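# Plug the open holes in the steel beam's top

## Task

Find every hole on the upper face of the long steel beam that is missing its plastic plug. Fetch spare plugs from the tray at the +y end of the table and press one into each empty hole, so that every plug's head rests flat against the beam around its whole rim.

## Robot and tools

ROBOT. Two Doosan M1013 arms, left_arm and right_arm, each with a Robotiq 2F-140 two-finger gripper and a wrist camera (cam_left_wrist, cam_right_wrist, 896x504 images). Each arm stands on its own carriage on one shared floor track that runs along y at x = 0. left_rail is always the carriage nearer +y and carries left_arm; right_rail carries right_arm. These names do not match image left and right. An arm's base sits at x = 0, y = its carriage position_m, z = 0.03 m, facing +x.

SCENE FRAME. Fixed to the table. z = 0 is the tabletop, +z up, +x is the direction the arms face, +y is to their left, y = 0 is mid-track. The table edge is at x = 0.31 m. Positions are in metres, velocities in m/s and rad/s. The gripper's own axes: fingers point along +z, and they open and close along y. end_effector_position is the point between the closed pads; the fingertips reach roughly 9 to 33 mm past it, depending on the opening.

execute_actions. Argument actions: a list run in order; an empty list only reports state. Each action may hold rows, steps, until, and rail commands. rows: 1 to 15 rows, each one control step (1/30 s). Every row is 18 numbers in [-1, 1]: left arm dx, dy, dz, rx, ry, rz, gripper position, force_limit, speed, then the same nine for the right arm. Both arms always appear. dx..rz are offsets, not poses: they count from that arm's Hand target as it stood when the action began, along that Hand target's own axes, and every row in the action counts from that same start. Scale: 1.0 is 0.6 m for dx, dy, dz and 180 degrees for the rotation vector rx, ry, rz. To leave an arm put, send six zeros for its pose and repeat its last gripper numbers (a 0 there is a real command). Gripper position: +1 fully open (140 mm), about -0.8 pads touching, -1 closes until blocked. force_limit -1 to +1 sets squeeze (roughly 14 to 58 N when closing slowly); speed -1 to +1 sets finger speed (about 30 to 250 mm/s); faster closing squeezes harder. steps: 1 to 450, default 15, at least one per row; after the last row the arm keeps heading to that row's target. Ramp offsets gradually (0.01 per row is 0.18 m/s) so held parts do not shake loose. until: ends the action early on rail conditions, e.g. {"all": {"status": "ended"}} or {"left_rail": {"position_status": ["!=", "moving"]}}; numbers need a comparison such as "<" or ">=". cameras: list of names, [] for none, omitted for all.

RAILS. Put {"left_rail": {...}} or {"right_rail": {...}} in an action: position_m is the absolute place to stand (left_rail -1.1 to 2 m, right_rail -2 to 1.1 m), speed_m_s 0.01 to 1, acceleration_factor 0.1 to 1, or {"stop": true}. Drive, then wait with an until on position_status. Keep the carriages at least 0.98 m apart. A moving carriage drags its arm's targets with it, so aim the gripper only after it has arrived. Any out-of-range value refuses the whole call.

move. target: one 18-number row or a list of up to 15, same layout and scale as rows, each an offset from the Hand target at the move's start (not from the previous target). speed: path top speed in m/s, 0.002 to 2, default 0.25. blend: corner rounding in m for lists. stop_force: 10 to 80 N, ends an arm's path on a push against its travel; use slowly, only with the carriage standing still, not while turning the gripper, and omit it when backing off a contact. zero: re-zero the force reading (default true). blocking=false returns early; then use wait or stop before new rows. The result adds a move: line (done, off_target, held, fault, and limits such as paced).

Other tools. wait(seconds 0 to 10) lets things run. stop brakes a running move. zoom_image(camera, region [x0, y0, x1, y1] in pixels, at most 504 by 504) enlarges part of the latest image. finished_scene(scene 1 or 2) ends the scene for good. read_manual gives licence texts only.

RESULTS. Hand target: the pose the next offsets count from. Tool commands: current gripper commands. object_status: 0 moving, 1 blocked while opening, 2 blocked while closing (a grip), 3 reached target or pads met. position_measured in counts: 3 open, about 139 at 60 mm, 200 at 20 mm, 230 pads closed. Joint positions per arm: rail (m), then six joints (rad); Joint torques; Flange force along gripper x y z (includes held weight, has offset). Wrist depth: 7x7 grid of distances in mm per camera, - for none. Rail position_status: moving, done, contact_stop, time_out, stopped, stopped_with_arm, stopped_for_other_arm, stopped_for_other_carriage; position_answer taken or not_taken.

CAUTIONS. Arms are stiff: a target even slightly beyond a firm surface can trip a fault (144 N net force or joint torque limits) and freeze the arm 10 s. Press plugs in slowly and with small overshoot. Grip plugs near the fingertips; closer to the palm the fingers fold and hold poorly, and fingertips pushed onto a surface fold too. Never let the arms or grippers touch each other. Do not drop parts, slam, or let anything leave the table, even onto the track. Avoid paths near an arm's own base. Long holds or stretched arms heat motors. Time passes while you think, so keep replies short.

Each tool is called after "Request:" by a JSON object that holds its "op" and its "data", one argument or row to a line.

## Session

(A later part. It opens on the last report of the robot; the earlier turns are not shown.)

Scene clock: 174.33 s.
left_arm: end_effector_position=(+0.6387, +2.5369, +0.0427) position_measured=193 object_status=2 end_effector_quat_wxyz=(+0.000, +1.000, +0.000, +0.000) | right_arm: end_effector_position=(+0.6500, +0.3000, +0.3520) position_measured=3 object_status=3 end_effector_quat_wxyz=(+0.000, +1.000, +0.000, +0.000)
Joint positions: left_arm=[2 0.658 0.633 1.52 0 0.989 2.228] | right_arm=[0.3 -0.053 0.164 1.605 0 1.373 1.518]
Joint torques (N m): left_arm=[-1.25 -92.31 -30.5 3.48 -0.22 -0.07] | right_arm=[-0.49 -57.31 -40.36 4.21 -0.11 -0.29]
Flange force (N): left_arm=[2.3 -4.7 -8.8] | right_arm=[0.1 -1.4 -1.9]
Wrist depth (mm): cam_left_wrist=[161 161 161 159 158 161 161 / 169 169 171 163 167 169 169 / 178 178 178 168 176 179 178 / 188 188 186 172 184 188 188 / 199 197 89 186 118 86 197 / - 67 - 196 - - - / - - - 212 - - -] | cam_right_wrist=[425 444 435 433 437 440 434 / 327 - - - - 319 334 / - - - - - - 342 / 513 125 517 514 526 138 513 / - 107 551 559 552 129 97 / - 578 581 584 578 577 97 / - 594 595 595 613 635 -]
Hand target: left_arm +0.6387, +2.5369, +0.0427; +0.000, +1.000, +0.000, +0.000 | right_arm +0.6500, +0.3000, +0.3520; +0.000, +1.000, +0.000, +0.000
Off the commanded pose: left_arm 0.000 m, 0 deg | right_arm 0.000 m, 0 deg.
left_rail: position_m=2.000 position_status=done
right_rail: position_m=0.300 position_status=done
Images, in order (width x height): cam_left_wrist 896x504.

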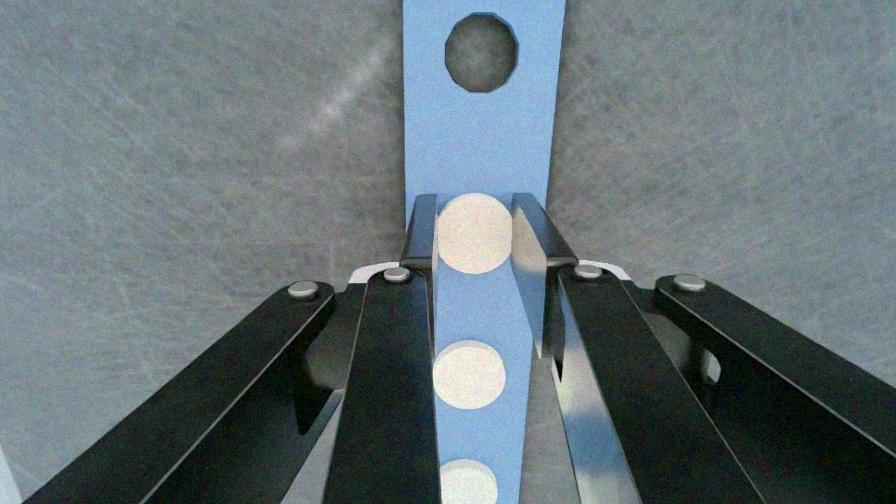

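Request:
{"op": "move", "data": {
  "target": [0,0,-0.15,0,0,0,-1,0,-1, 0,0,0,0,0,0,1,1,1],
  "speed": 0.06,
  "cameras": ["cam_left_wrist"]
}}

Request:
{"op": "zoom_image", "data": {
  "camera": "cam_left_wrist",
  "region": [350, 100, 600, 400]
}}

Scene clock: 183.77 s.
left_arm: end_effector_position=(+0.6386, +2.5369, +0.1327) position_measured=193 object_status=2 end_effector_quat_wxyz=(+0.000, +1.000, +0.000, +0.000) | right_arm: end_effector_position=(+0.6500, +0.3000, +0.3520) position_measured=3 object_status=3 end_effector_quat_wxyz=(+0.000, +1.000, +0.000, +0.000)
Joint positions: left_arm=[2 0.658 0.561 1.458 0 1.122 2.228] | right_arm=[0.3 -0.053 0.164 1.605 0 1.373 1.518]
Joint torques (N m): left_arm=[-0.67 -96.08 -37.45 3.85 -0.37 -0.04] | right_arm=[-0.46 -57.14 -40.46 4.26 -0.17 -0.27]
Flange force (N): left_arm=[3.4 -3.7 -0.5] | right_arm=[-0.2 -1.4 -1.7]
Wrist depth (mm): cam_left_wrist=[244 244 244 241 244 244 245 / 259 257 255 251 256 257 256 / 1029 270 270 259 270 270 271 / 1112 285 280 170 278 285 286 / 1204 298 89 94 117 87 298 / - 67 - 311 - - - / - - - 323 - - -] | cam_right_wrist=[436 433 432 428 433 437 438 / - - - - - 326 341 / - - - 354 - - - / 509 125 507 521 516 138 511 / - 107 542 549 549 128 97 / - 565 576 590 568 587 97 / - 627 597 613 595 635 -]
Hand target: left_arm +0.6387, +2.5369, +0.1327; +0.000, +1.000, +0.000, +0.000 | right_arm +0.6500, +0.3000, +0.3520; +0.000, +1.000, +0.000, +0.000
Off the commanded pose: left_arm 0.000 m, 0 deg | right_arm 0.000 m, 0 deg.
left_rail: position_m=2.000 position_status=done
right_rail: position_m=0.300 position_status=done
move: done
Images, in order (width x height): cam_left_wrist 896x504.

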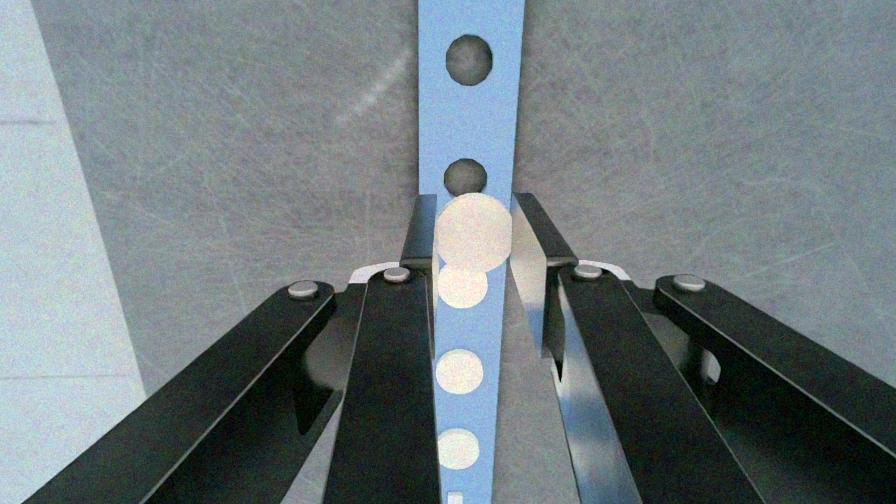

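Scaled by 1.680 from the camera's 896x504 image, which has a finer 1280x720 frame.

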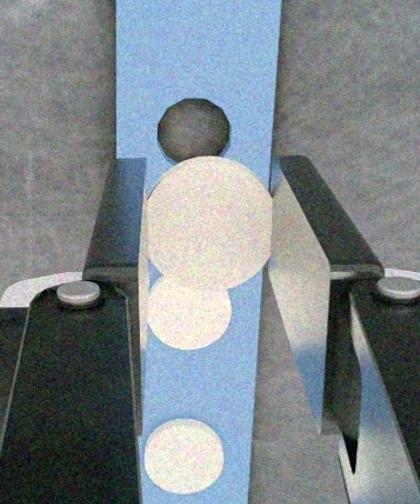

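Request:
{"op": "execute_actions", "data": {
  "actions": [
    {"right_rail":{"position_m":-2.0},"steps":1}
  ],
  "cameras": []
}}

Request:
{"op": "move", "data": {
  "target": [0.019,0.895,-0.3655,0,0,0,-1,0,-1, 0,0,0,0,0,0,1,1,1],
  "cameras": []
}}

Request:
{"op": "execute_actions", "data": {
  "actions": [
    {"left_rail":{"position_m":-1.02,"speed_m_s":0.8,"acceleration_factor":0.5},"steps":300,"until":{"all":{"status":"ended"}}}
  ],
  "cameras": ["cam_left_wrist"]
}}

Scene clock: 203.03 s.
left_arm: end_effector_position=(+0.6387, +2.5369, +0.1327) position_measured=193 object_status=2 end_effector_quat_wxyz=(+0.000, +1.000, +0.000, +0.000) | right_arm: end_effector_position=(+0.6500, -1.9970, +0.3520) position_measured=3 object_status=3 end_effector_quat_wxyz=(+0.000, +1.000, +0.000, +0.000) end_effector_velocity=(+0.001, -0.090, +0.001) end_effector_angular_velocity=(+0.001, -0.002, +0.000)
Joint positions: left_arm=[2 0.658 0.561 1.458 0 1.122 2.228] | right_arm=[-1.997 -0.053 0.164 1.605 0 1.373 1.518]
Joint velocities: left_arm=[within noise] | right_arm=[-0.091 0 0 -0.001 0.001 -0.001 0]
Joint torques (N m): left_arm=[-0.62 -96.46 -37.35 3.89 -0.26 -0.01] | right_arm=[7.26 -58.01 -40.34 4.58 -0.12 -0.25]
Flange force (N): left_arm=[3.4 -4.1 -0.6] | right_arm=[0.6 10.5 -1.9]
Wrist depth (mm): cam_left_wrist=[244 244 243 242 244 245 245 / 260 257 256 255 256 256 257 / 1046 271 270 262 271 270 271 / 1112 285 281 170 279 286 286 / 1199 298 89 281 118 87 300 / - 67 - 312 - - - / - - - 333 - - -] | cam_right_wrist=[426 431 438 438 438 441 441 / 327 326 462 462 462 462 464 / 345 342 487 484 487 488 489 / 518 125 518 516 516 138 514 / - 107 545 550 552 128 97 / - 582 577 578 582 584 97 / - 693 606 615 604 1687 -]
Hand target: left_arm +0.6387, +2.5369, +0.1327; +0.000, +1.000, +0.000, +0.000 | right_arm +0.6500, -1.9970, +0.3520; +0.000, +1.000, +0.000, +0.000
Tool commands: left_gripper/position=-1.0 left_gripper/force_limit=+0.0 left_gripper/speed=-1.0 right_gripper/position=+1.0 right_gripper/force_limit=+1.0 right_gripper/speed=+1.0
Off the commanded pose: left_arm 0.000 m, 0 deg | right_arm 0.000 m, 0 deg.
left_rail: position_m=2.000 position_status=done
right_rail: position_m=-1.997 position_m_goal=-2.000 position_status=moving position_answer=taken
not at rest: the robot was still moving 3 seconds after this call's last action.
No camera images: "cameras" was empty.

Scene clock: 205.80 s.
left_arm: end_effector_position=(+0.6500, +1.9999, +0.3521) position_measured=193 object_status=2 end_effector_quat_wxyz=(+0.000, +1.000, +0.000, +0.000) | right_arm: end_effector_position=(+0.6500, -2.0000, +0.3520) position_measured=3 object_status=3 end_effector_quat_wxyz=(+0.000, +1.000, +0.000, +0.000)
Joint positions: left_arm=[2 -0.053 0.163 1.605 0 1.373 1.518] | right_arm=[-2 -0.053 0.164 1.605 0 1.373 1.518]
Joint torques (N m): left_arm=[-1.2 -60.07 -40.73 4.3 -0.3 -0.03] | right_arm=[-0.7 -57.18 -40.52 4.2 -0.14 -0.24]
Flange force (N): left_arm=[3.7 -1.9 -2.0] | right_arm=[-1.0 -2.1 -2.3]
Wrist depth (mm): cam_left_wrist=[452 449 451 447 450 452 446 / 474 470 475 470 472 471 476 / 494 496 494 493 496 497 498 / 523 529 519 170 514 530 527 / 560 - 89 110 117 86 549 / 581 67 - 586 - - - / - - - - - - -] | cam_right_wrist=[428 431 432 436 438 440 440 / 326 330 462 461 462 464 455 / 343 346 491 490 487 487 495 / 516 125 513 519 515 138 513 / - 107 551 551 553 129 90 / - 566 573 572 594 600 97 / - 661 594 592 615 1642 -]
Hand target: left_arm +0.6500, +1.9999, +0.3520; +0.000, +1.000, +0.000, +0.000 | right_arm +0.6500, -2.0000, +0.3520; +0.000, +1.000, +0.000, +0.000
Off the commanded pose: left_arm 0.000 m, 0 deg | right_arm 0.000 m, 0 deg.
left_rail: position_m=2.000 position_status=done
right_rail: position_m=-2.000 position_status=done
move: done
No camera images: "cameras" was empty.

Scene clock: 211.07 s.
left_arm: end_effector_position=(+0.6500, -1.0201, +0.3520) position_measured=193 object_status=2 end_effector_quat_wxyz=(+0.000, +1.000, +0.000, +0.000) | right_arm: end_effector_position=(+0.6500, -2.0000, +0.3520) position_measured=3 object_status=3 end_effector_quat_wxyz=(+0.000, +1.000, +0.000, +0.000)
Joint positions: left_arm=[-1.02 -0.053 0.164 1.605 0 1.373 1.517] | right_arm=[-2 -0.053 0.164 1.605 0 1.373 1.518]
Joint torques (N m): left_arm=[-0.89 -60.26 -40.54 4.24 -0.28 -0.01] | right_arm=[-0.59 -57.48 -40.39 4.23 -0.16 -0.21]
Flange force (N): left_arm=[4.3 -1.7 -2.3] | right_arm=[0.4 -1.4 -1.7]
Wrist depth (mm): cam_left_wrist=[324 325 324 323 324 325 323 / 335 336 334 334 334 334 336 / 351 353 351 345 351 353 352 / 527 523 523 170 446 523 523 / 554 - 89 110 117 87 548 / 585 67 - 582 - - - / - - - 640 - - -] | cam_right_wrist=[321 434 438 440 439 441 438 / 328 328 462 463 461 463 463 / 347 351 490 487 489 490 488 / 522 125 513 523 512 138 514 / - 107 551 550 550 129 90 / - 578 578 581 559 587 97 / - 674 597 603 610 1529 -]
Hand target: left_arm +0.6500, -1.0201, +0.3520; +0.000, +1.000, +0.000, +0.000 | right_arm +0.6500, -2.0000, +0.3520; +0.000, +1.000, +0.000, +0.000
Tool commands: left_gripper/position=-1.0 left_gripper/force_limit=+0.0 left_gripper/speed=-1.0 right_gripper/position=+1.0 right_gripper/force_limit=+1.0 right_gripper/speed=+1.0
Off the commanded pose: left_arm 0.000 m, 0 deg | right_arm 0.000 m, 0 deg.
left_rail: position_m=-1.020 speed_m_s=0.80 position_status=done
right_rail: position_m=-2.000 position_status=done
Images, in order (width x height): cam_left_wrist 896x504.

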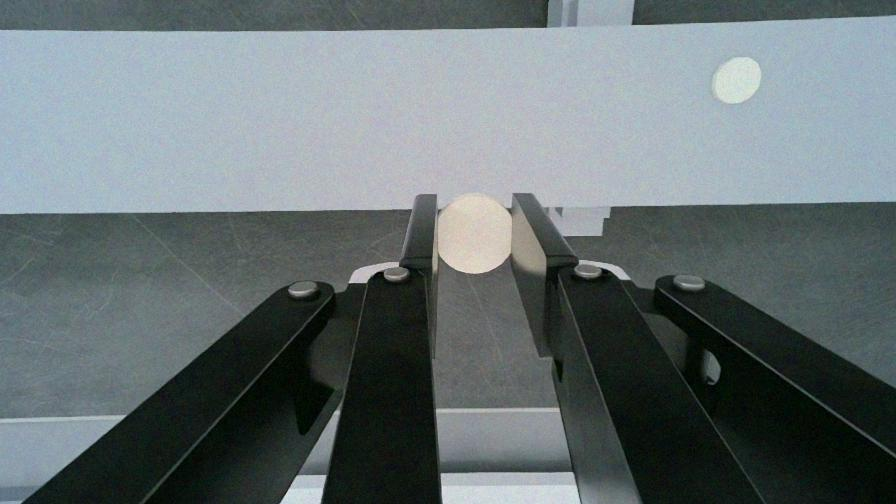

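Request:
{"op": "move", "data": {
  "target": [0,0.64,0.12,0,0,0,-1,0,-1, 0,0,0,0,0,0,1,1,1],
  "cameras": ["cam_left_wrist"]
}}

Request:
{"op": "zoom_image", "data": {
  "camera": "cam_left_wrist",
  "region": [300, 0, 600, 300]
}}

Scene clock: 219.20 s.
left_arm: end_effector_position=(+0.6501, -1.4041, +0.2800) position_measured=193 object_status=2 end_effector_quat_wxyz=(+0.000, +1.000, +0.000, +0.000) end_effector_velocity=(-0.001, -0.001, +0.000) end_effector_angular_velocity=(+0.000, +0.001, -0.002) | right_arm: end_effector_position=(+0.6500, -2.0000, +0.3520) position_measured=3 object_status=3 end_effector_quat_wxyz=(+0.000, +1.000, +0.000, +0.000)
Joint positions: left_arm=[-1.02 -0.579 0.356 1.489 0 1.297 0.991] | right_arm=[-2 -0.053 0.164 1.605 0 1.373 1.518]
Joint velocities: left_arm=[0.001 -0.003 0 0 -0.001 0.001 0] | right_arm=[within noise]
Joint torques (N m): left_arm=[-1.59 -77.52 -39.87 4.22 -0.18 0.06] | right_arm=[-0.48 -57.36 -40.46 4.23 -0.12 -0.28]
Flange force (N): left_arm=[2.4 -0.3 -2.3] | right_arm=[0.2 -1.4 -1.9]
Wrist depth (mm): cam_left_wrist=[254 254 254 253 254 254 252 / 264 265 263 266 262 263 264 / 278 279 278 271 278 276 282 / 346 445 289 170 287 446 446 / 482 - 89 111 117 87 466 / 495 67 - 496 - - - / - - - 557 - - -] | cam_right_wrist=[425 432 437 438 441 435 438 / 328 329 466 461 460 464 462 / 346 348 486 487 488 492 492 / 515 125 513 523 521 138 515 / - 107 551 552 551 129 90 / - 581 584 590 581 590 97 / - 629 606 600 603 1642 -]
Hand target: left_arm +0.6500, -1.4041, +0.2800; +0.000, +1.000, +0.000, +0.000 | right_arm +0.6500, -2.0000, +0.3520; +0.000, +1.000, +0.000, +0.000
Off the commanded pose: left_arm 0.000 m, 0 deg | right_arm 0.000 m, 0 deg.
left_rail: position_m=-1.020 speed_m_s=0.80 position_status=done
right_rail: position_m=-2.000 position_status=done
move: done
Images, in order (width x height): cam_left_wrist 896x504.

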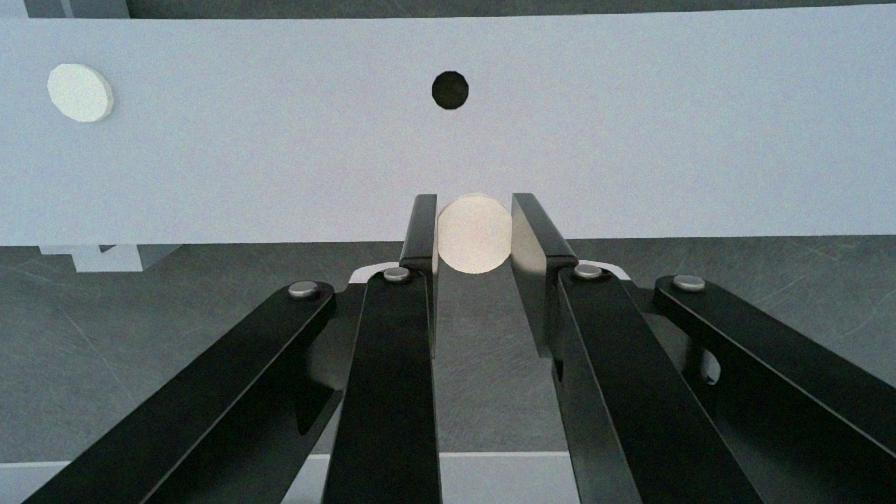

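Scaled by 1.680 from the camera's 896x504 image, which has a finer 1280x720 frame.

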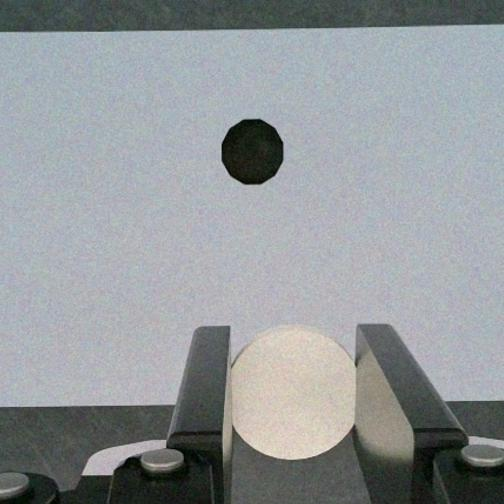

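Request:
{"op": "move", "data": {
  "target": [0.0083,-0.0135,0.1333,0,0,0,-1,0,-1, 0,0,0,0,0,0,1,1,1],
  "speed": 0.1,
  "cameras": ["cam_left_wrist"]
}}

Request:
{"op": "zoom_image", "data": {
  "camera": "cam_left_wrist",
  "region": [350, 50, 600, 300]
}}

Scene clock: 242.30 s.
left_arm: end_effector_position=(+0.6550, -1.3960, +0.2000) position_measured=193 object_status=2 end_effector_quat_wxyz=(+0.000, +1.000, +0.000, +0.000) | right_arm: end_effector_position=(+0.6500, -2.0000, +0.3520) position_measured=3 object_status=3 end_effector_quat_wxyz=(+0.000, +1.000, +0.000, +0.000)
Joint positions: left_arm=[-1.02 -0.567 0.399 1.578 0 1.164 1.004] | right_arm=[-2 -0.053 0.164 1.605 0 1.373 1.518]
Joint torques (N m): left_arm=[-0.85 -82.04 -38.11 4.01 -0.25 -0.02] | right_arm=[-0.59 -57.34 -40.39 4.23 -0.13 -0.28]
Flange force (N): left_arm=[4.7 1.3 -1.0] | right_arm=[0.2 -1.7 -1.8]
Wrist depth (mm): cam_left_wrist=[179 179 179 180 177 177 177 / 186 186 186 188 186 186 186 / 195 196 196 193 196 195 196 / 207 207 204 170 202 207 207 / 311 216 89 214 118 87 376 / 399 67 - 399 - - - / - - - - - - -] | cam_right_wrist=[429 429 439 443 441 444 438 / 327 330 460 461 466 460 461 / 343 346 484 486 486 483 487 / 512 124 522 516 519 138 519 / - 107 547 545 551 129 97 / - 560 581 582 584 580 97 / - 624 606 603 598 1599 -]
Hand target: left_arm +0.6550, -1.3960, +0.2000; +0.000, +1.000, +0.000, +0.000 | right_arm +0.6500, -2.0000, +0.3520; +0.000, +1.000, +0.000, +0.000
Off the commanded pose: left_arm 0.000 m, 0 deg | right_arm 0.000 m, 0 deg.
left_rail: position_m=-1.020 speed_m_s=0.80 position_status=done
right_rail: position_m=-2.000 position_status=done
move: done
Images, in order (width x height): cam_left_wrist 896x504.

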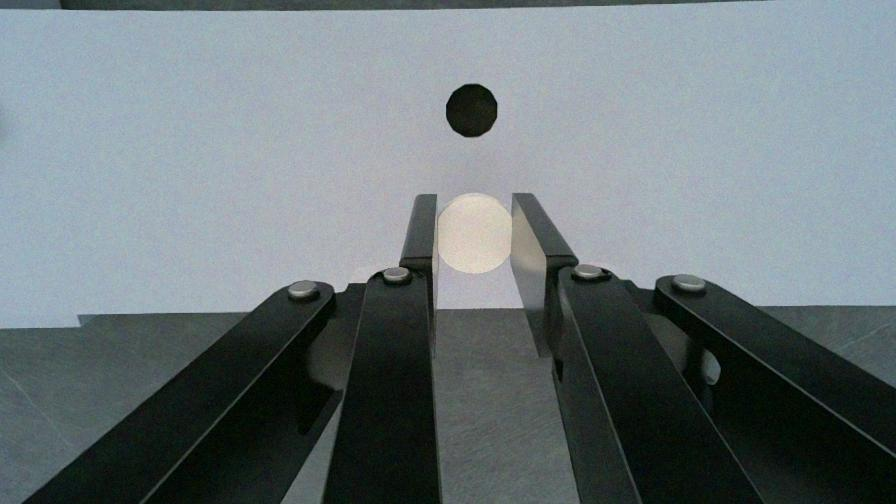

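Scaled by 2.016 from the camera's 896x504 image, which has a finer 1280x720 frame.

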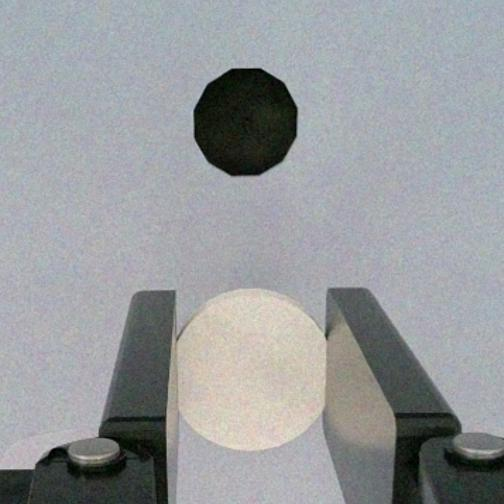

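Request:
{"op": "move", "data": {
  "target": [0.0683,-0.0003,0.02,0,0,0,-1,0,-1, 0,0,0,0,0,0,1,1,1],
  "speed": 0.05,
  "cameras": ["cam_left_wrist"]
}}

Request:
{"op": "move", "data": {
  "target": [0,0,0.0203,0,0,0,-1,0,-1, 0,0,0,0,0,0,1,1,1],
  "speed": 0.008,
  "stop_force": 12,
  "cameras": ["cam_left_wrist"]
}}

Scene clock: 265.17 s.
left_arm: end_effector_position=(+0.6960, -1.3958, +0.1880) position_measured=193 object_status=2 end_effector_quat_wxyz=(+0.000, +1.000, +0.000, +0.000) | right_arm: end_effector_position=(+0.6500, -2.0000, +0.3520) position_measured=3 object_status=3 end_effector_quat_wxyz=(+0.000, +1.000, +0.000, +0.000)
Joint positions: left_arm=[-1.02 -0.539 0.46 1.51 0 1.171 1.032] | right_arm=[-2 -0.053 0.164 1.605 0 1.373 1.518]
Joint torques (N m): left_arm=[-0.95 -87.6 -38.05 4.03 -0.26 -0.02] | right_arm=[-0.78 -57.12 -40.46 4.25 -0.14 -0.27]
Flange force (N): left_arm=[5.1 0.7 -1.2] | right_arm=[-0.7 -1.9 -2.3]
Wrist depth (mm): cam_left_wrist=[291 295 294 296 296 296 296 / 290 305 303 304 304 305 235 / 183 184 184 179 183 183 183 / 194 194 192 172 189 191 193 / 205 201 89 201 117 87 202 / - 67 - 216 - - - / - - - 419 - - -] | cam_right_wrist=[429 425 435 437 438 440 439 / 327 331 461 462 460 460 461 / 345 346 487 486 492 492 492 / 508 124 517 521 521 138 516 / - 107 550 552 550 128 90 / - 560 582 578 576 588 97 / - 629 600 594 606 1631 -]
Hand target: left_arm +0.6960, -1.3958, +0.1880; +0.000, +1.000, +0.000, +0.000 | right_arm +0.6500, -2.0000, +0.3520; +0.000, +1.000, +0.000, +0.000
Off the commanded pose: left_arm 0.000 m, 0 deg | right_arm 0.000 m, 0 deg.
left_rail: position_m=-1.020 speed_m_s=0.80 position_status=done
right_rail: position_m=-2.000 position_status=done
move: done
Images, in order (width x height): cam_left_wrist 896x504.

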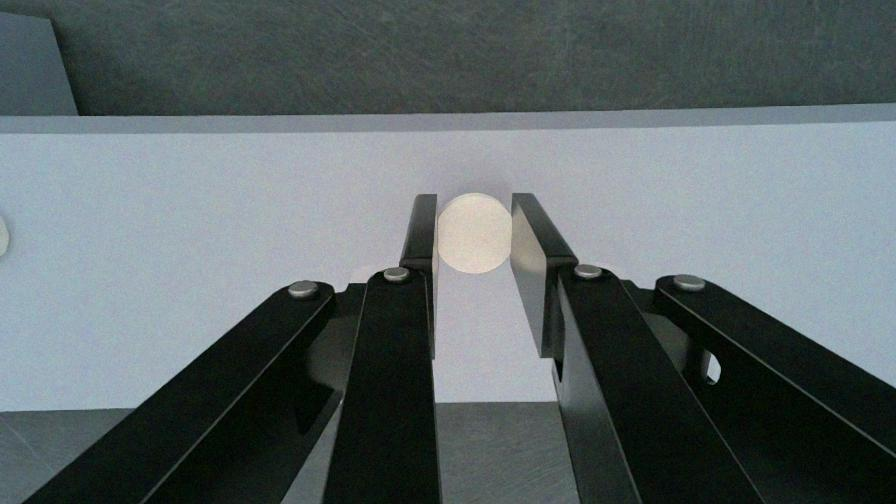

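Scene clock: 267.03 s.
left_arm: end_effector_position=(+0.6960, -1.3958, +0.1780) position_measured=193 object_status=2 end_effector_quat_wxyz=(+0.000, +1.000, +0.000, +0.000) | right_arm: end_effector_position=(+0.6500, -2.0000, +0.3520) position_measured=3 object_status=3 end_effector_quat_wxyz=(+0.000, +1.000, +0.000, +0.000)
Joint positions: left_arm=[-1.02 -0.539 0.466 1.52 0 1.155 1.032] | right_arm=[-2 -0.053 0.164 1.605 0 1.373 1.518]
Joint torques (N m): left_arm=[1.78 -74.35 -31.65 5.23 -1.64 -0.04] | right_arm=[-0.44 -57.13 -40.54 4.24 -0.16 -0.22]
Flange force (N): left_arm=[-1.2 1.8 -17.9] | right_arm=[-0.6 -1.3 -2.0]
Wrist depth (mm): cam_left_wrist=[287 287 287 287 287 287 288 / 289 222 295 296 295 295 236 / 173 173 173 171 174 174 173 / 183 183 181 172 179 183 183 / 194 192 89 190 118 87 191 / - 67 - 206 - - - / - - - 404 - - -] | cam_right_wrist=[428 430 434 438 442 439 443 / 326 335 462 465 461 466 467 / 347 353 484 480 484 490 494 / 512 125 515 519 518 137 511 / - 107 555 546 553 128 97 / - 574 588 587 576 591 97 / - 642 564 604 613 1599 -]
Hand target: left_arm +0.6960, -1.3958, +0.1780; +0.000, +1.000, +0.000, +0.000 (not the last commanded pose) | right_arm +0.6500, -2.0000, +0.3520; +0.000, +1.000, +0.000, +0.000
Off the commanded pose: left_arm 0.002 m, 0 deg | right_arm 0.000 m, 0 deg.
left_rail: position_m=-1.020 speed_m_s=0.80 position_status=done
right_rail: position_m=-2.000 position_status=done
move: contact (left_arm)
Images, in order (width x height): cam_left_wrist 896x504.

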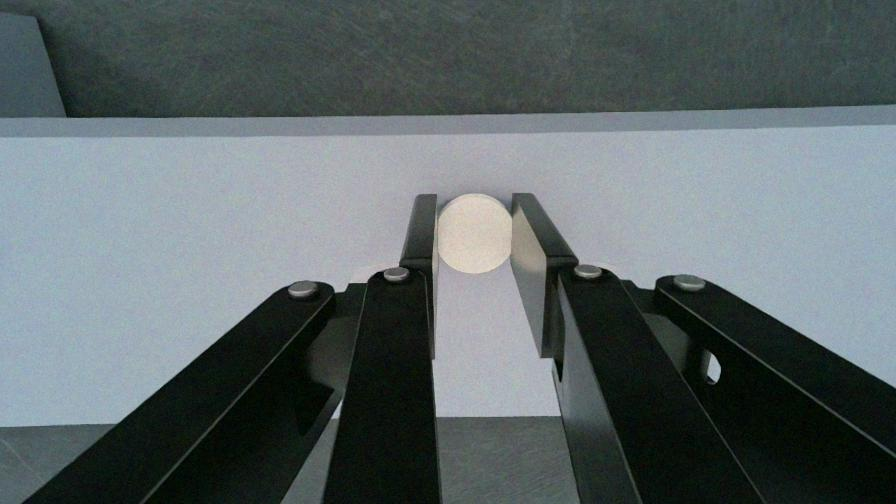

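Request:
{"op": "execute_actions", "data": {
  "actions": [
    {"rows":[[0,0,-0.0025,0,0,0,-1,0,-1,0,0,0,0,0,0,1,1,1]],"steps":15},
    {"rows":[[0,0,0,0,0,0,-0.167,0,-1,0,0,0,0,0,0,1,1,1]],"steps":50}
  ],
  "cameras": ["cam_left_wrist"]
}}

Request:
{"op": "zoom_image", "data": {
  "camera": "cam_left_wrist",
  "region": [380, 120, 580, 320]
}}

Scene clock: 285.23 s.
left_arm: end_effector_position=(+0.6960, -1.3958, +0.1795) position_measured=150 object_status=3 end_effector_quat_wxyz=(+0.000, +1.000, +0.000, +0.000) | right_arm: end_effector_position=(+0.6500, -2.0000, +0.3520) position_measured=3 object_status=3 end_effector_quat_wxyz=(+0.000, +1.000, +0.000, +0.000)
Joint positions: left_arm=[-1.02 -0.539 0.465 1.519 0 1.157 1.032] | right_arm=[-2 -0.053 0.164 1.605 0 1.373 1.518]
Joint torques (N m): left_arm=[-1 -88.33 -37.87 3.97 -0.3 -0.05] | right_arm=[-0.63 -57.13 -40.38 4.26 -0.17 -0.31]
Flange force (N): left_arm=[5.3 1.0 -1.2] | right_arm=[-0.3 -1.6 -2.2]
Flange force at the end of the 1st action (N): left_arm=[4.4 1.4 -1.4] | right_arm=[0.2 -1.0 -2.0]
Wrist depth (mm): cam_left_wrist=[288 287 285 287 289 287 288 / 288 295 216 295 295 296 236 / 174 175 175 173 174 174 175 / 185 184 123 177 157 182 185 / 193 89 96 196 193 92 81 / - 70 68 208 208 - - / - - - 408 - - 72] | cam_right_wrist=[428 435 438 435 441 440 445 / 327 332 462 461 465 459 467 / 345 348 486 487 491 488 488 / 514 125 516 512 516 138 513 / - 107 549 549 549 129 90 / - 572 573 582 577 591 97 / - - 604 603 606 1653 -]
Hand target: left_arm +0.6960, -1.3958, +0.1795; +0.000, +1.000, +0.000, +0.000 | right_arm +0.6500, -2.0000, +0.3520; +0.000, +1.000, +0.000, +0.000
Off the commanded pose: left_arm 0.000 m, 0 deg | right_arm 0.000 m, 0 deg.
left_rail: position_m=-1.020 speed_m_s=0.80 position_status=done
right_rail: position_m=-2.000 position_status=done
Images, in order (width x height): cam_left_wrist 896x504.

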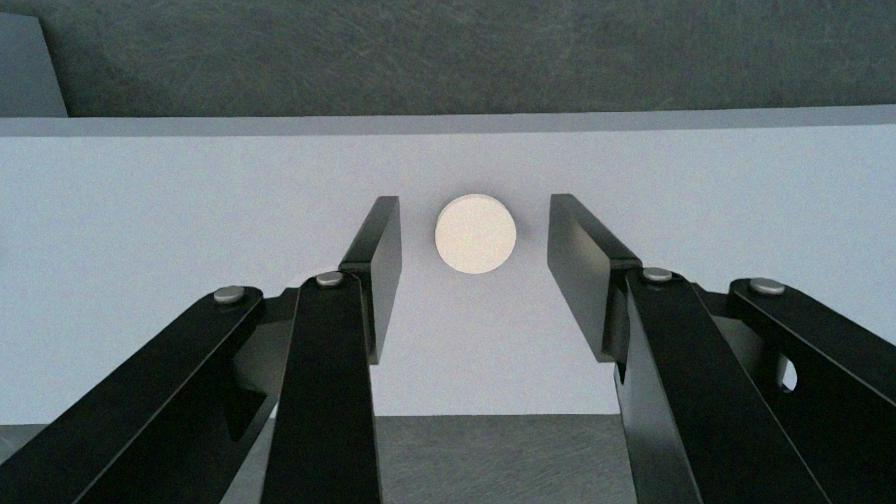

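Scaled by 2.520 from the camera's 896x504 image, which has a finer 1280x720 frame.

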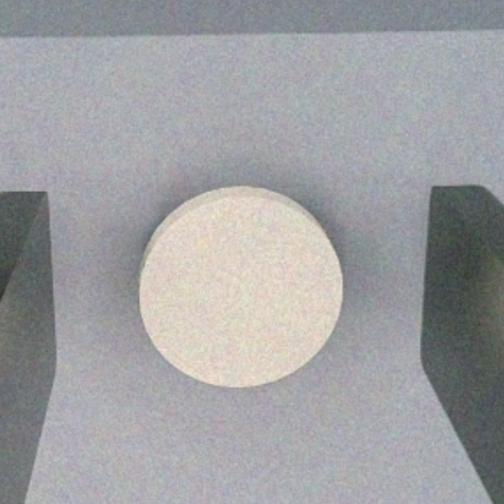

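Request:
{"op": "move", "data": {
  "target": [
    [0,0,-0.0342,0,0,0,-0.167,0,0, 0,0,0,0,0,0,1,1,1],
    [0,0,-0.035,0,0,0,-1,0,0, 0,0,0,0,0,0,1,1,1]
  ],
  "speed": 0.05,
  "cameras": ["cam_left_wrist"]
}}

Request:
{"op": "move", "data": {
  "target": [0,0,0.041,0,0,0,-1,0,0, 0,0,0,0,0,0,1,1,1],
  "speed": 0.01,
  "stop_force": 40,
  "cameras": ["cam_left_wrist"]
}}

Scene clock: 293.73 s.
left_arm: end_effector_position=(+0.6960, -1.3958, +0.2005) position_measured=233 object_status=3 end_effector_quat_wxyz=(+0.000, +1.000, +0.000, +0.000) | right_arm: end_effector_position=(+0.6500, -2.0000, +0.3520) position_measured=3 object_status=3 end_effector_quat_wxyz=(+0.000, +1.000, +0.000, +0.000)
Joint positions: left_arm=[-1.02 -0.539 0.452 1.498 0 1.191 1.032] | right_arm=[-2 -0.053 0.164 1.605 0 1.373 1.518]
Joint torques (N m): left_arm=[-1.03 -87.57 -38.32 4.05 -0.28 -0.03] | right_arm=[-0.28 -57.41 -40.41 4.25 -0.19 -0.21]
Flange force (N): left_arm=[5.8 1.4 -1.0] | right_arm=[0.2 -0.9 -2.2]
Wrist depth (mm): cam_left_wrist=[301 308 307 307 306 307 307 / 288 317 317 314 317 259 235 / 195 196 196 194 196 196 196 / 207 207 207 121 204 207 206 / 219 219 84 88 89 86 219 / 230 - 72 - - - 229 / - - - - - 71 -] | cam_right_wrist=[427 435 438 433 440 440 442 / 326 330 464 461 466 458 464 / 346 345 487 491 490 489 493 / 517 125 516 517 516 138 516 / - 107 546 553 552 128 97 / - 564 559 584 591 592 97 / - 649 595 609 610 1653 -]
Hand target: left_arm +0.6960, -1.3958, +0.2005; +0.000, +1.000, +0.000, +0.000 | right_arm +0.6500, -2.0000, +0.3520; +0.000, +1.000, +0.000, +0.000
Off the commanded pose: left_arm 0.000 m, 0 deg | right_arm 0.000 m, 0 deg.
left_rail: position_m=-1.020 speed_m_s=0.80 position_status=done
right_rail: position_m=-2.000 position_status=done
move: done
Images, in order (width x height): cam_left_wrist 896x504.

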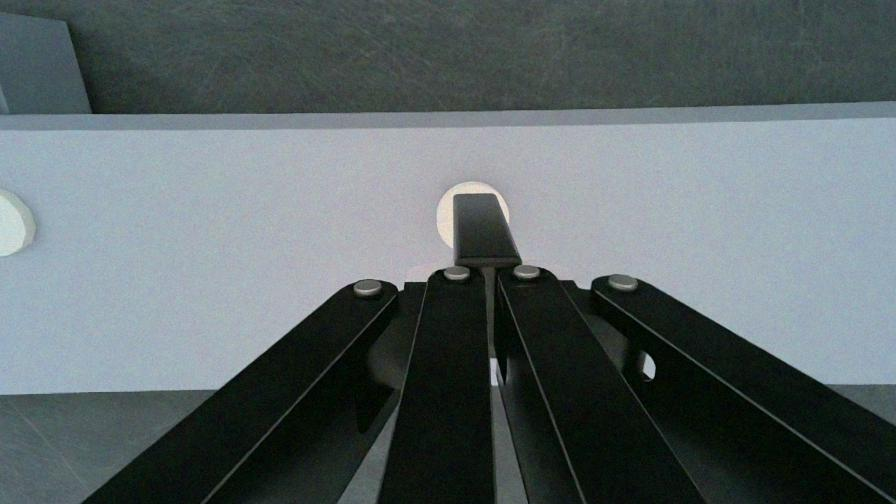

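Scene clock: 296.40 s.
left_arm: end_effector_position=(+0.6961, -1.3959, +0.1802) position_measured=233 object_status=3 end_effector_quat_wxyz=(+0.000, +1.000, +0.000, +0.000) | right_arm: end_effector_position=(+0.6500, -2.0000, +0.3520) position_measured=3 object_status=3 end_effector_quat_wxyz=(+0.000, +1.000, +0.000, +0.000)
Joint positions: left_arm=[-1.02 -0.539 0.465 1.518 0 1.158 1.032] | right_arm=[-2 -0.053 0.164 1.605 0 1.373 1.518]
Joint torques (N m): left_arm=[-2.5 -45.54 -16.75 3.5 -3.37 -0.04] | right_arm=[-0.5 -57.83 -40.45 4.25 -0.19 -0.2]
Flange force (N): left_arm=[-4.6 -6.1 -53.7] | right_arm=[0.8 -1.2 -1.9]
Wrist depth (mm): cam_left_wrist=[287 288 289 290 289 289 290 / 288 297 298 298 298 298 240 / 176 176 176 174 176 176 176 / 186 186 186 122 183 186 186 / 197 195 84 88 89 86 197 / 207 - 72 - - - 206 / - - - - - 71 -] | cam_right_wrist=[428 432 439 438 438 442 441 / 326 332 462 461 460 463 465 / 345 348 489 488 488 488 490 / 512 125 519 518 514 138 510 / - 107 551 547 552 129 90 / - 566 581 581 591 590 97 / - 631 595 597 606 1568 -]
Hand target: left_arm +0.6961, -1.3959, +0.1802; +0.000, +1.000, +0.000, +0.000 (not the last commanded pose) | right_arm +0.6500, -2.0000, +0.3520; +0.000, +1.000, +0.000, +0.000
Off the commanded pose: left_arm 0.004 m, 0 deg | right_arm 0.000 m, 0 deg.
left_rail: position_m=-1.020 speed_m_s=0.80 position_status=done
right_rail: position_m=-2.000 position_status=done
move: contact (left_arm)
Images, in order (width x height): cam_left_wrist 896x504.

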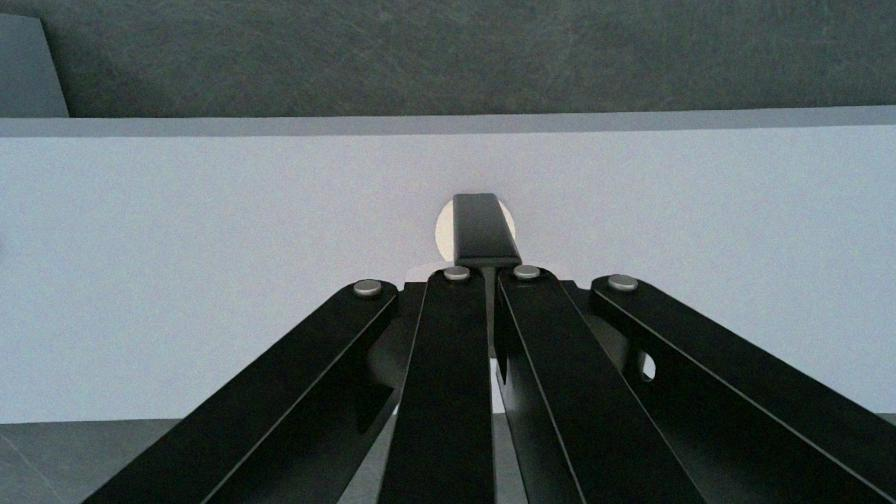

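Request:
{"op": "move", "data": {
  "target": [0.02,-0.15,-0.12,0,0,0,-1,0,0, 0,0,0,0,0,0,1,1,1],
  "speed": 0.15,
  "cameras": ["cam_left_wrist"]
}}

Request:
{"op": "zoom_image", "data": {
  "camera": "cam_left_wrist",
  "region": [100, 130, 300, 330]
}}

Request:
{"op": "zoom_image", "data": {
  "camera": "cam_left_wrist",
  "region": [600, 130, 800, 330]
}}

Scene clock: 307.13 s.
left_arm: end_effector_position=(+0.7081, -1.3058, +0.2521) position_measured=233 object_status=3 end_effector_quat_wxyz=(+0.000, +1.000, +0.000, +0.000) | right_arm: end_effector_position=(+0.6500, -2.0000, +0.3520) position_measured=3 object_status=3 end_effector_quat_wxyz=(+0.000, +1.000, +0.000, +0.000)
Joint positions: left_arm=[-1.02 -0.429 0.382 1.504 0 1.255 1.142] | right_arm=[-2 -0.053 0.164 1.605 0 1.373 1.518]
Joint torques (N m): left_arm=[-1.21 -81.4 -39.28 4.21 -0.17 0.01] | right_arm=[-0.54 -57.44 -40.34 4.24 -0.12 -0.29]
Flange force (N): left_arm=[4.8 0.5 -1.8] | right_arm=[0.0 -1.4 -1.9]
Wrist depth (mm): cam_left_wrist=[357 348 354 354 356 356 356 / 369 288 370 370 370 366 367 / 250 249 249 246 248 249 248 / 263 263 263 121 260 262 263 / 279 275 84 88 89 86 279 / 462 - 72 - - - 464 / - - - - - 71 -] | cam_right_wrist=[428 430 439 438 437 438 438 / 327 333 456 464 460 463 464 / 347 344 488 487 494 483 487 / 511 125 514 519 515 129 512 / - 107 547 546 557 129 90 / - 578 584 585 590 594 97 / - 647 592 595 592 1631 -]
Hand target: left_arm +0.7081, -1.3058, +0.2522; +0.000, +1.000, +0.000, +0.000 | right_arm +0.6500, -2.0000, +0.3520; +0.000, +1.000, +0.000, +0.000
Off the commanded pose: left_arm 0.000 m, 0 deg | right_arm 0.000 m, 0 deg.
left_rail: position_m=-1.020 speed_m_s=0.80 position_status=done
right_rail: position_m=-2.000 position_status=done
move: done
Images, in order (width x height): cam_left_wrist 896x504.

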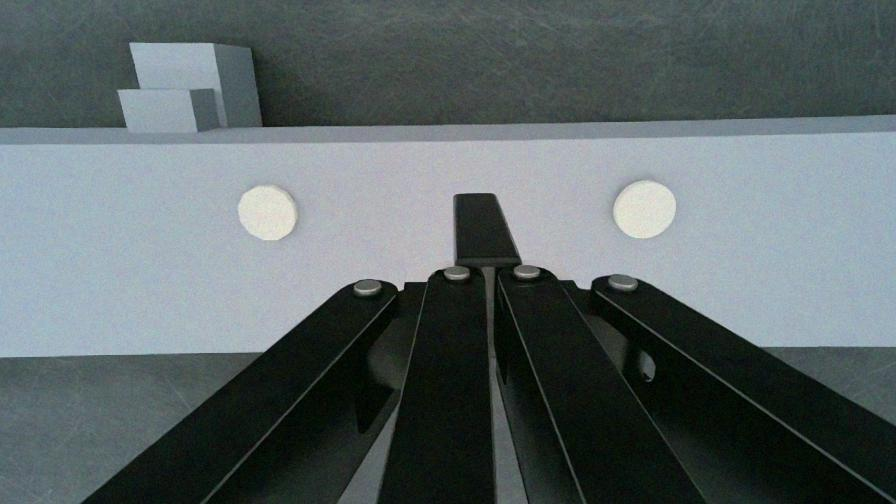

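Scaled by 2.520 from the camera's 896x504 image, which has a finer 1280x720 frame.

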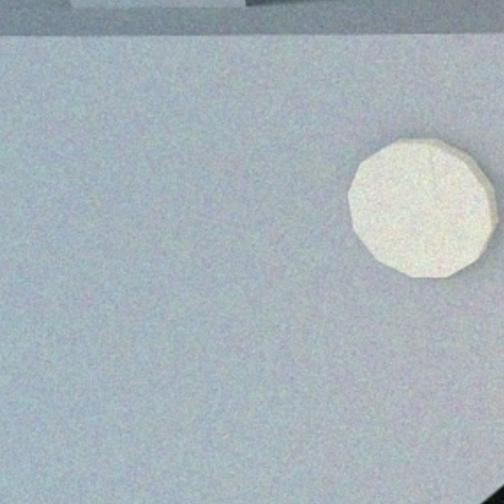

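Scaled by 2.520 from the camera's 896x504 image, which has a finer 1280x720 frame.

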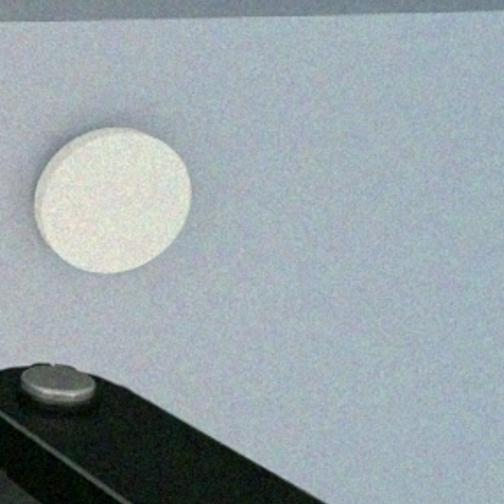

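Request:
{"op": "move", "data": {
  "target": [
    [-0.02,0.15,0.10,0,0,0,-1,0,0, 0,0,0,0,0,0,1,1,1]
  ],
  "speed": 0.15,
  "cameras": []
}}

Request:
{"op": "move", "data": {
  "target": [0,0,0.038,0,0,0,-1,0,0, 0,0,0,0,0,0,1,1,1],
  "speed": 0.01,
  "stop_force": 70,
  "cameras": []
}}

Request:
{"op": "move", "data": {
  "target": [0.02,-0.15,-0.12,0,0,0,-1,0,0, 0,0,0,0,0,0,1,1,1],
  "speed": 0.15,
  "cameras": ["cam_left_wrist"]
}}

Request:
{"op": "zoom_image", "data": {
  "camera": "cam_left_wrist",
  "region": [600, 130, 800, 330]
}}

Scene clock: 323.13 s.
left_arm: end_effector_position=(+0.6961, -1.3960, +0.1922) position_measured=233 object_status=3 end_effector_quat_wxyz=(+0.000, +1.000, +0.000, +0.000) | right_arm: end_effector_position=(+0.6500, -2.0000, +0.3520) position_measured=3 object_status=3 end_effector_quat_wxyz=(+0.000, +1.000, +0.000, +0.000)
Joint positions: left_arm=[-1.02 -0.539 0.457 1.506 0 1.177 1.032] | right_arm=[-2 -0.053 0.164 1.605 0 1.373 1.518]
Joint torques (N m): left_arm=[-1.14 -87.6 -38.08 3.99 -0.25 -0.01] | right_arm=[-0.27 -57.41 -40.37 4.25 -0.18 -0.24]
Flange force (N): left_arm=[5.5 1.3 -1.0] | right_arm=[-0.1 -1.1 -2.1]
Wrist depth (mm): cam_left_wrist=[297 300 296 299 299 304 300 / 288 310 218 309 309 310 237 / 188 188 188 185 188 188 187 / 198 198 198 121 196 198 198 / 211 210 84 88 89 81 209 / 222 - 72 - - - 218 / - - - - - 71 -] | cam_right_wrist=[426 435 438 438 438 439 437 / 327 330 462 461 460 469 465 / 346 351 491 486 490 492 490 / 511 125 517 519 516 138 513 / - 107 551 546 555 128 90 / - 576 560 578 584 581 97 / - 631 594 597 576 1578 -]
Hand target: left_arm +0.6961, -1.3960, +0.1922; +0.000, +1.000, +0.000, +0.000 | right_arm +0.6500, -2.0000, +0.3520; +0.000, +1.000, +0.000, +0.000
Off the commanded pose: left_arm 0.000 m, 0 deg | right_arm 0.000 m, 0 deg.
left_rail: position_m=-1.020 speed_m_s=0.80 position_status=done
right_rail: position_m=-2.000 position_status=done
move: done
No camera images: "cameras" was empty.

Scene clock: 325.33 s.
left_arm: end_effector_position=(+0.6962, -1.3960, +0.1767) position_measured=233 object_status=3 end_effector_quat_wxyz=(+0.000, +1.000, +0.000, +0.001) | right_arm: end_effector_position=(+0.6500, -2.0000, +0.3520) position_measured=3 object_status=3 end_effector_quat_wxyz=(+0.000, +1.000, +0.000, +0.000)
Joint positions: left_arm=[-1.02 -0.539 0.467 1.522 0 1.152 1.032] | right_arm=[-2 -0.053 0.164 1.605 0 1.373 1.518]
Joint torques (N m): left_arm=[-5.73 -18.35 -11.54 2.49 -10.8 -0.07] | right_arm=[-0.23 -57.77 -40.58 4.25 -0.13 -0.25]
Flange force (N): left_arm=[-22.7 -20.2 -88.8] | right_arm=[0.3 -0.9 -1.7]
Wrist depth (mm): cam_left_wrist=[287 286 286 285 286 287 287 / 289 297 295 295 295 295 184 / 172 173 173 171 173 173 173 / 182 183 182 121 178 182 183 / 193 193 84 88 89 86 194 / 206 - 72 - - - 202 / - - - - - 71 -] | cam_right_wrist=[430 432 437 435 438 442 442 / 327 331 459 462 463 465 466 / 346 349 484 489 484 486 490 / 511 124 517 515 521 138 514 / - 107 556 546 555 128 90 / - 576 566 578 576 592 97 / - 604 613 606 595 1599 -]
Hand target: left_arm +0.6962, -1.3960, +0.1767; +0.000, +1.000, +0.000, +0.000 (not the last commanded pose) | right_arm +0.6500, -2.0000, +0.3520; +0.000, +1.000, +0.000, +0.000
Off the commanded pose: left_arm 0.007 m, 0 deg | right_arm 0.000 m, 0 deg.
left_rail: position_m=-1.020 speed_m_s=0.80 position_status=done
right_rail: position_m=-2.000 position_status=done
move: contact (left_arm)
No camera images: "cameras" was empty.

Scene clock: 326.43 s.
left_arm: end_effector_position=(+0.7081, -1.3059, +0.2486) position_measured=233 object_status=3 end_effector_quat_wxyz=(+0.000, +1.000, +0.000, +0.000) | right_arm: end_effector_position=(+0.6500, -2.0000, +0.3520) position_measured=3 object_status=3 end_effector_quat_wxyz=(+0.000, +1.000, +0.000, +0.000)
Joint positions: left_arm=[-1.02 -0.429 0.384 1.508 0 1.249 1.142] | right_arm=[-2 -0.053 0.164 1.605 0 1.373 1.518]
Joint torques (N m): left_arm=[-2.15 -81.22 -39.39 4.08 -0.26 -0.07] | right_arm=[-0.38 -57.11 -40.35 4.27 -0.13 -0.29]
Flange force (N): left_arm=[5.0 -1.2 -1.6] | right_arm=[-0.3 -1.1 -2.5]
Wrist depth (mm): cam_left_wrist=[354 348 352 352 352 354 354 / 367 304 366 363 363 362 363 / 246 246 245 243 245 245 246 / 260 259 259 121 256 259 258 / 275 271 84 88 89 86 274 / 464 - 72 - - - 457 / - - - - - 71 -] | cam_right_wrist=[431 433 438 439 434 440 442 / 325 326 461 462 464 463 462 / 344 343 485 483 488 486 490 / 519 125 516 521 519 137 514 / - 107 552 553 553 128 90 / - 574 582 570 570 585 97 / - 623 582 595 601 1589 -]
Hand target: left_arm +0.7081, -1.3058, +0.2486; +0.000, +1.000, +0.000, +0.000 | right_arm +0.6500, -2.0000, +0.3520; +0.000, +1.000, +0.000, +0.000
Off the commanded pose: left_arm 0.000 m, 0 deg | right_arm 0.000 m, 0 deg.
left_rail: position_m=-1.020 speed_m_s=0.80 position_status=done
right_rail: position_m=-2.000 position_status=done
move: done
Images, in order (width x height): cam_left_wrist 896x504.

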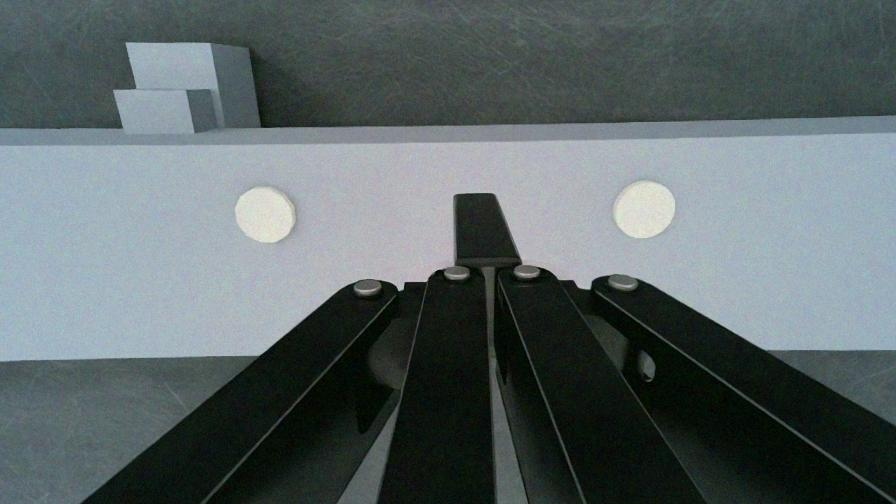

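Scaled by 2.520 from the camera's 896x504 image, which has a finer 1280x720 frame.

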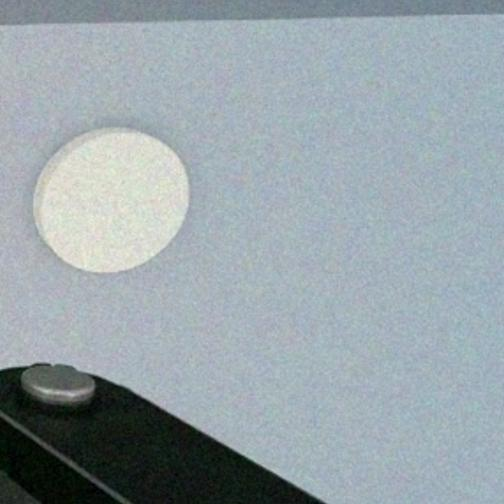

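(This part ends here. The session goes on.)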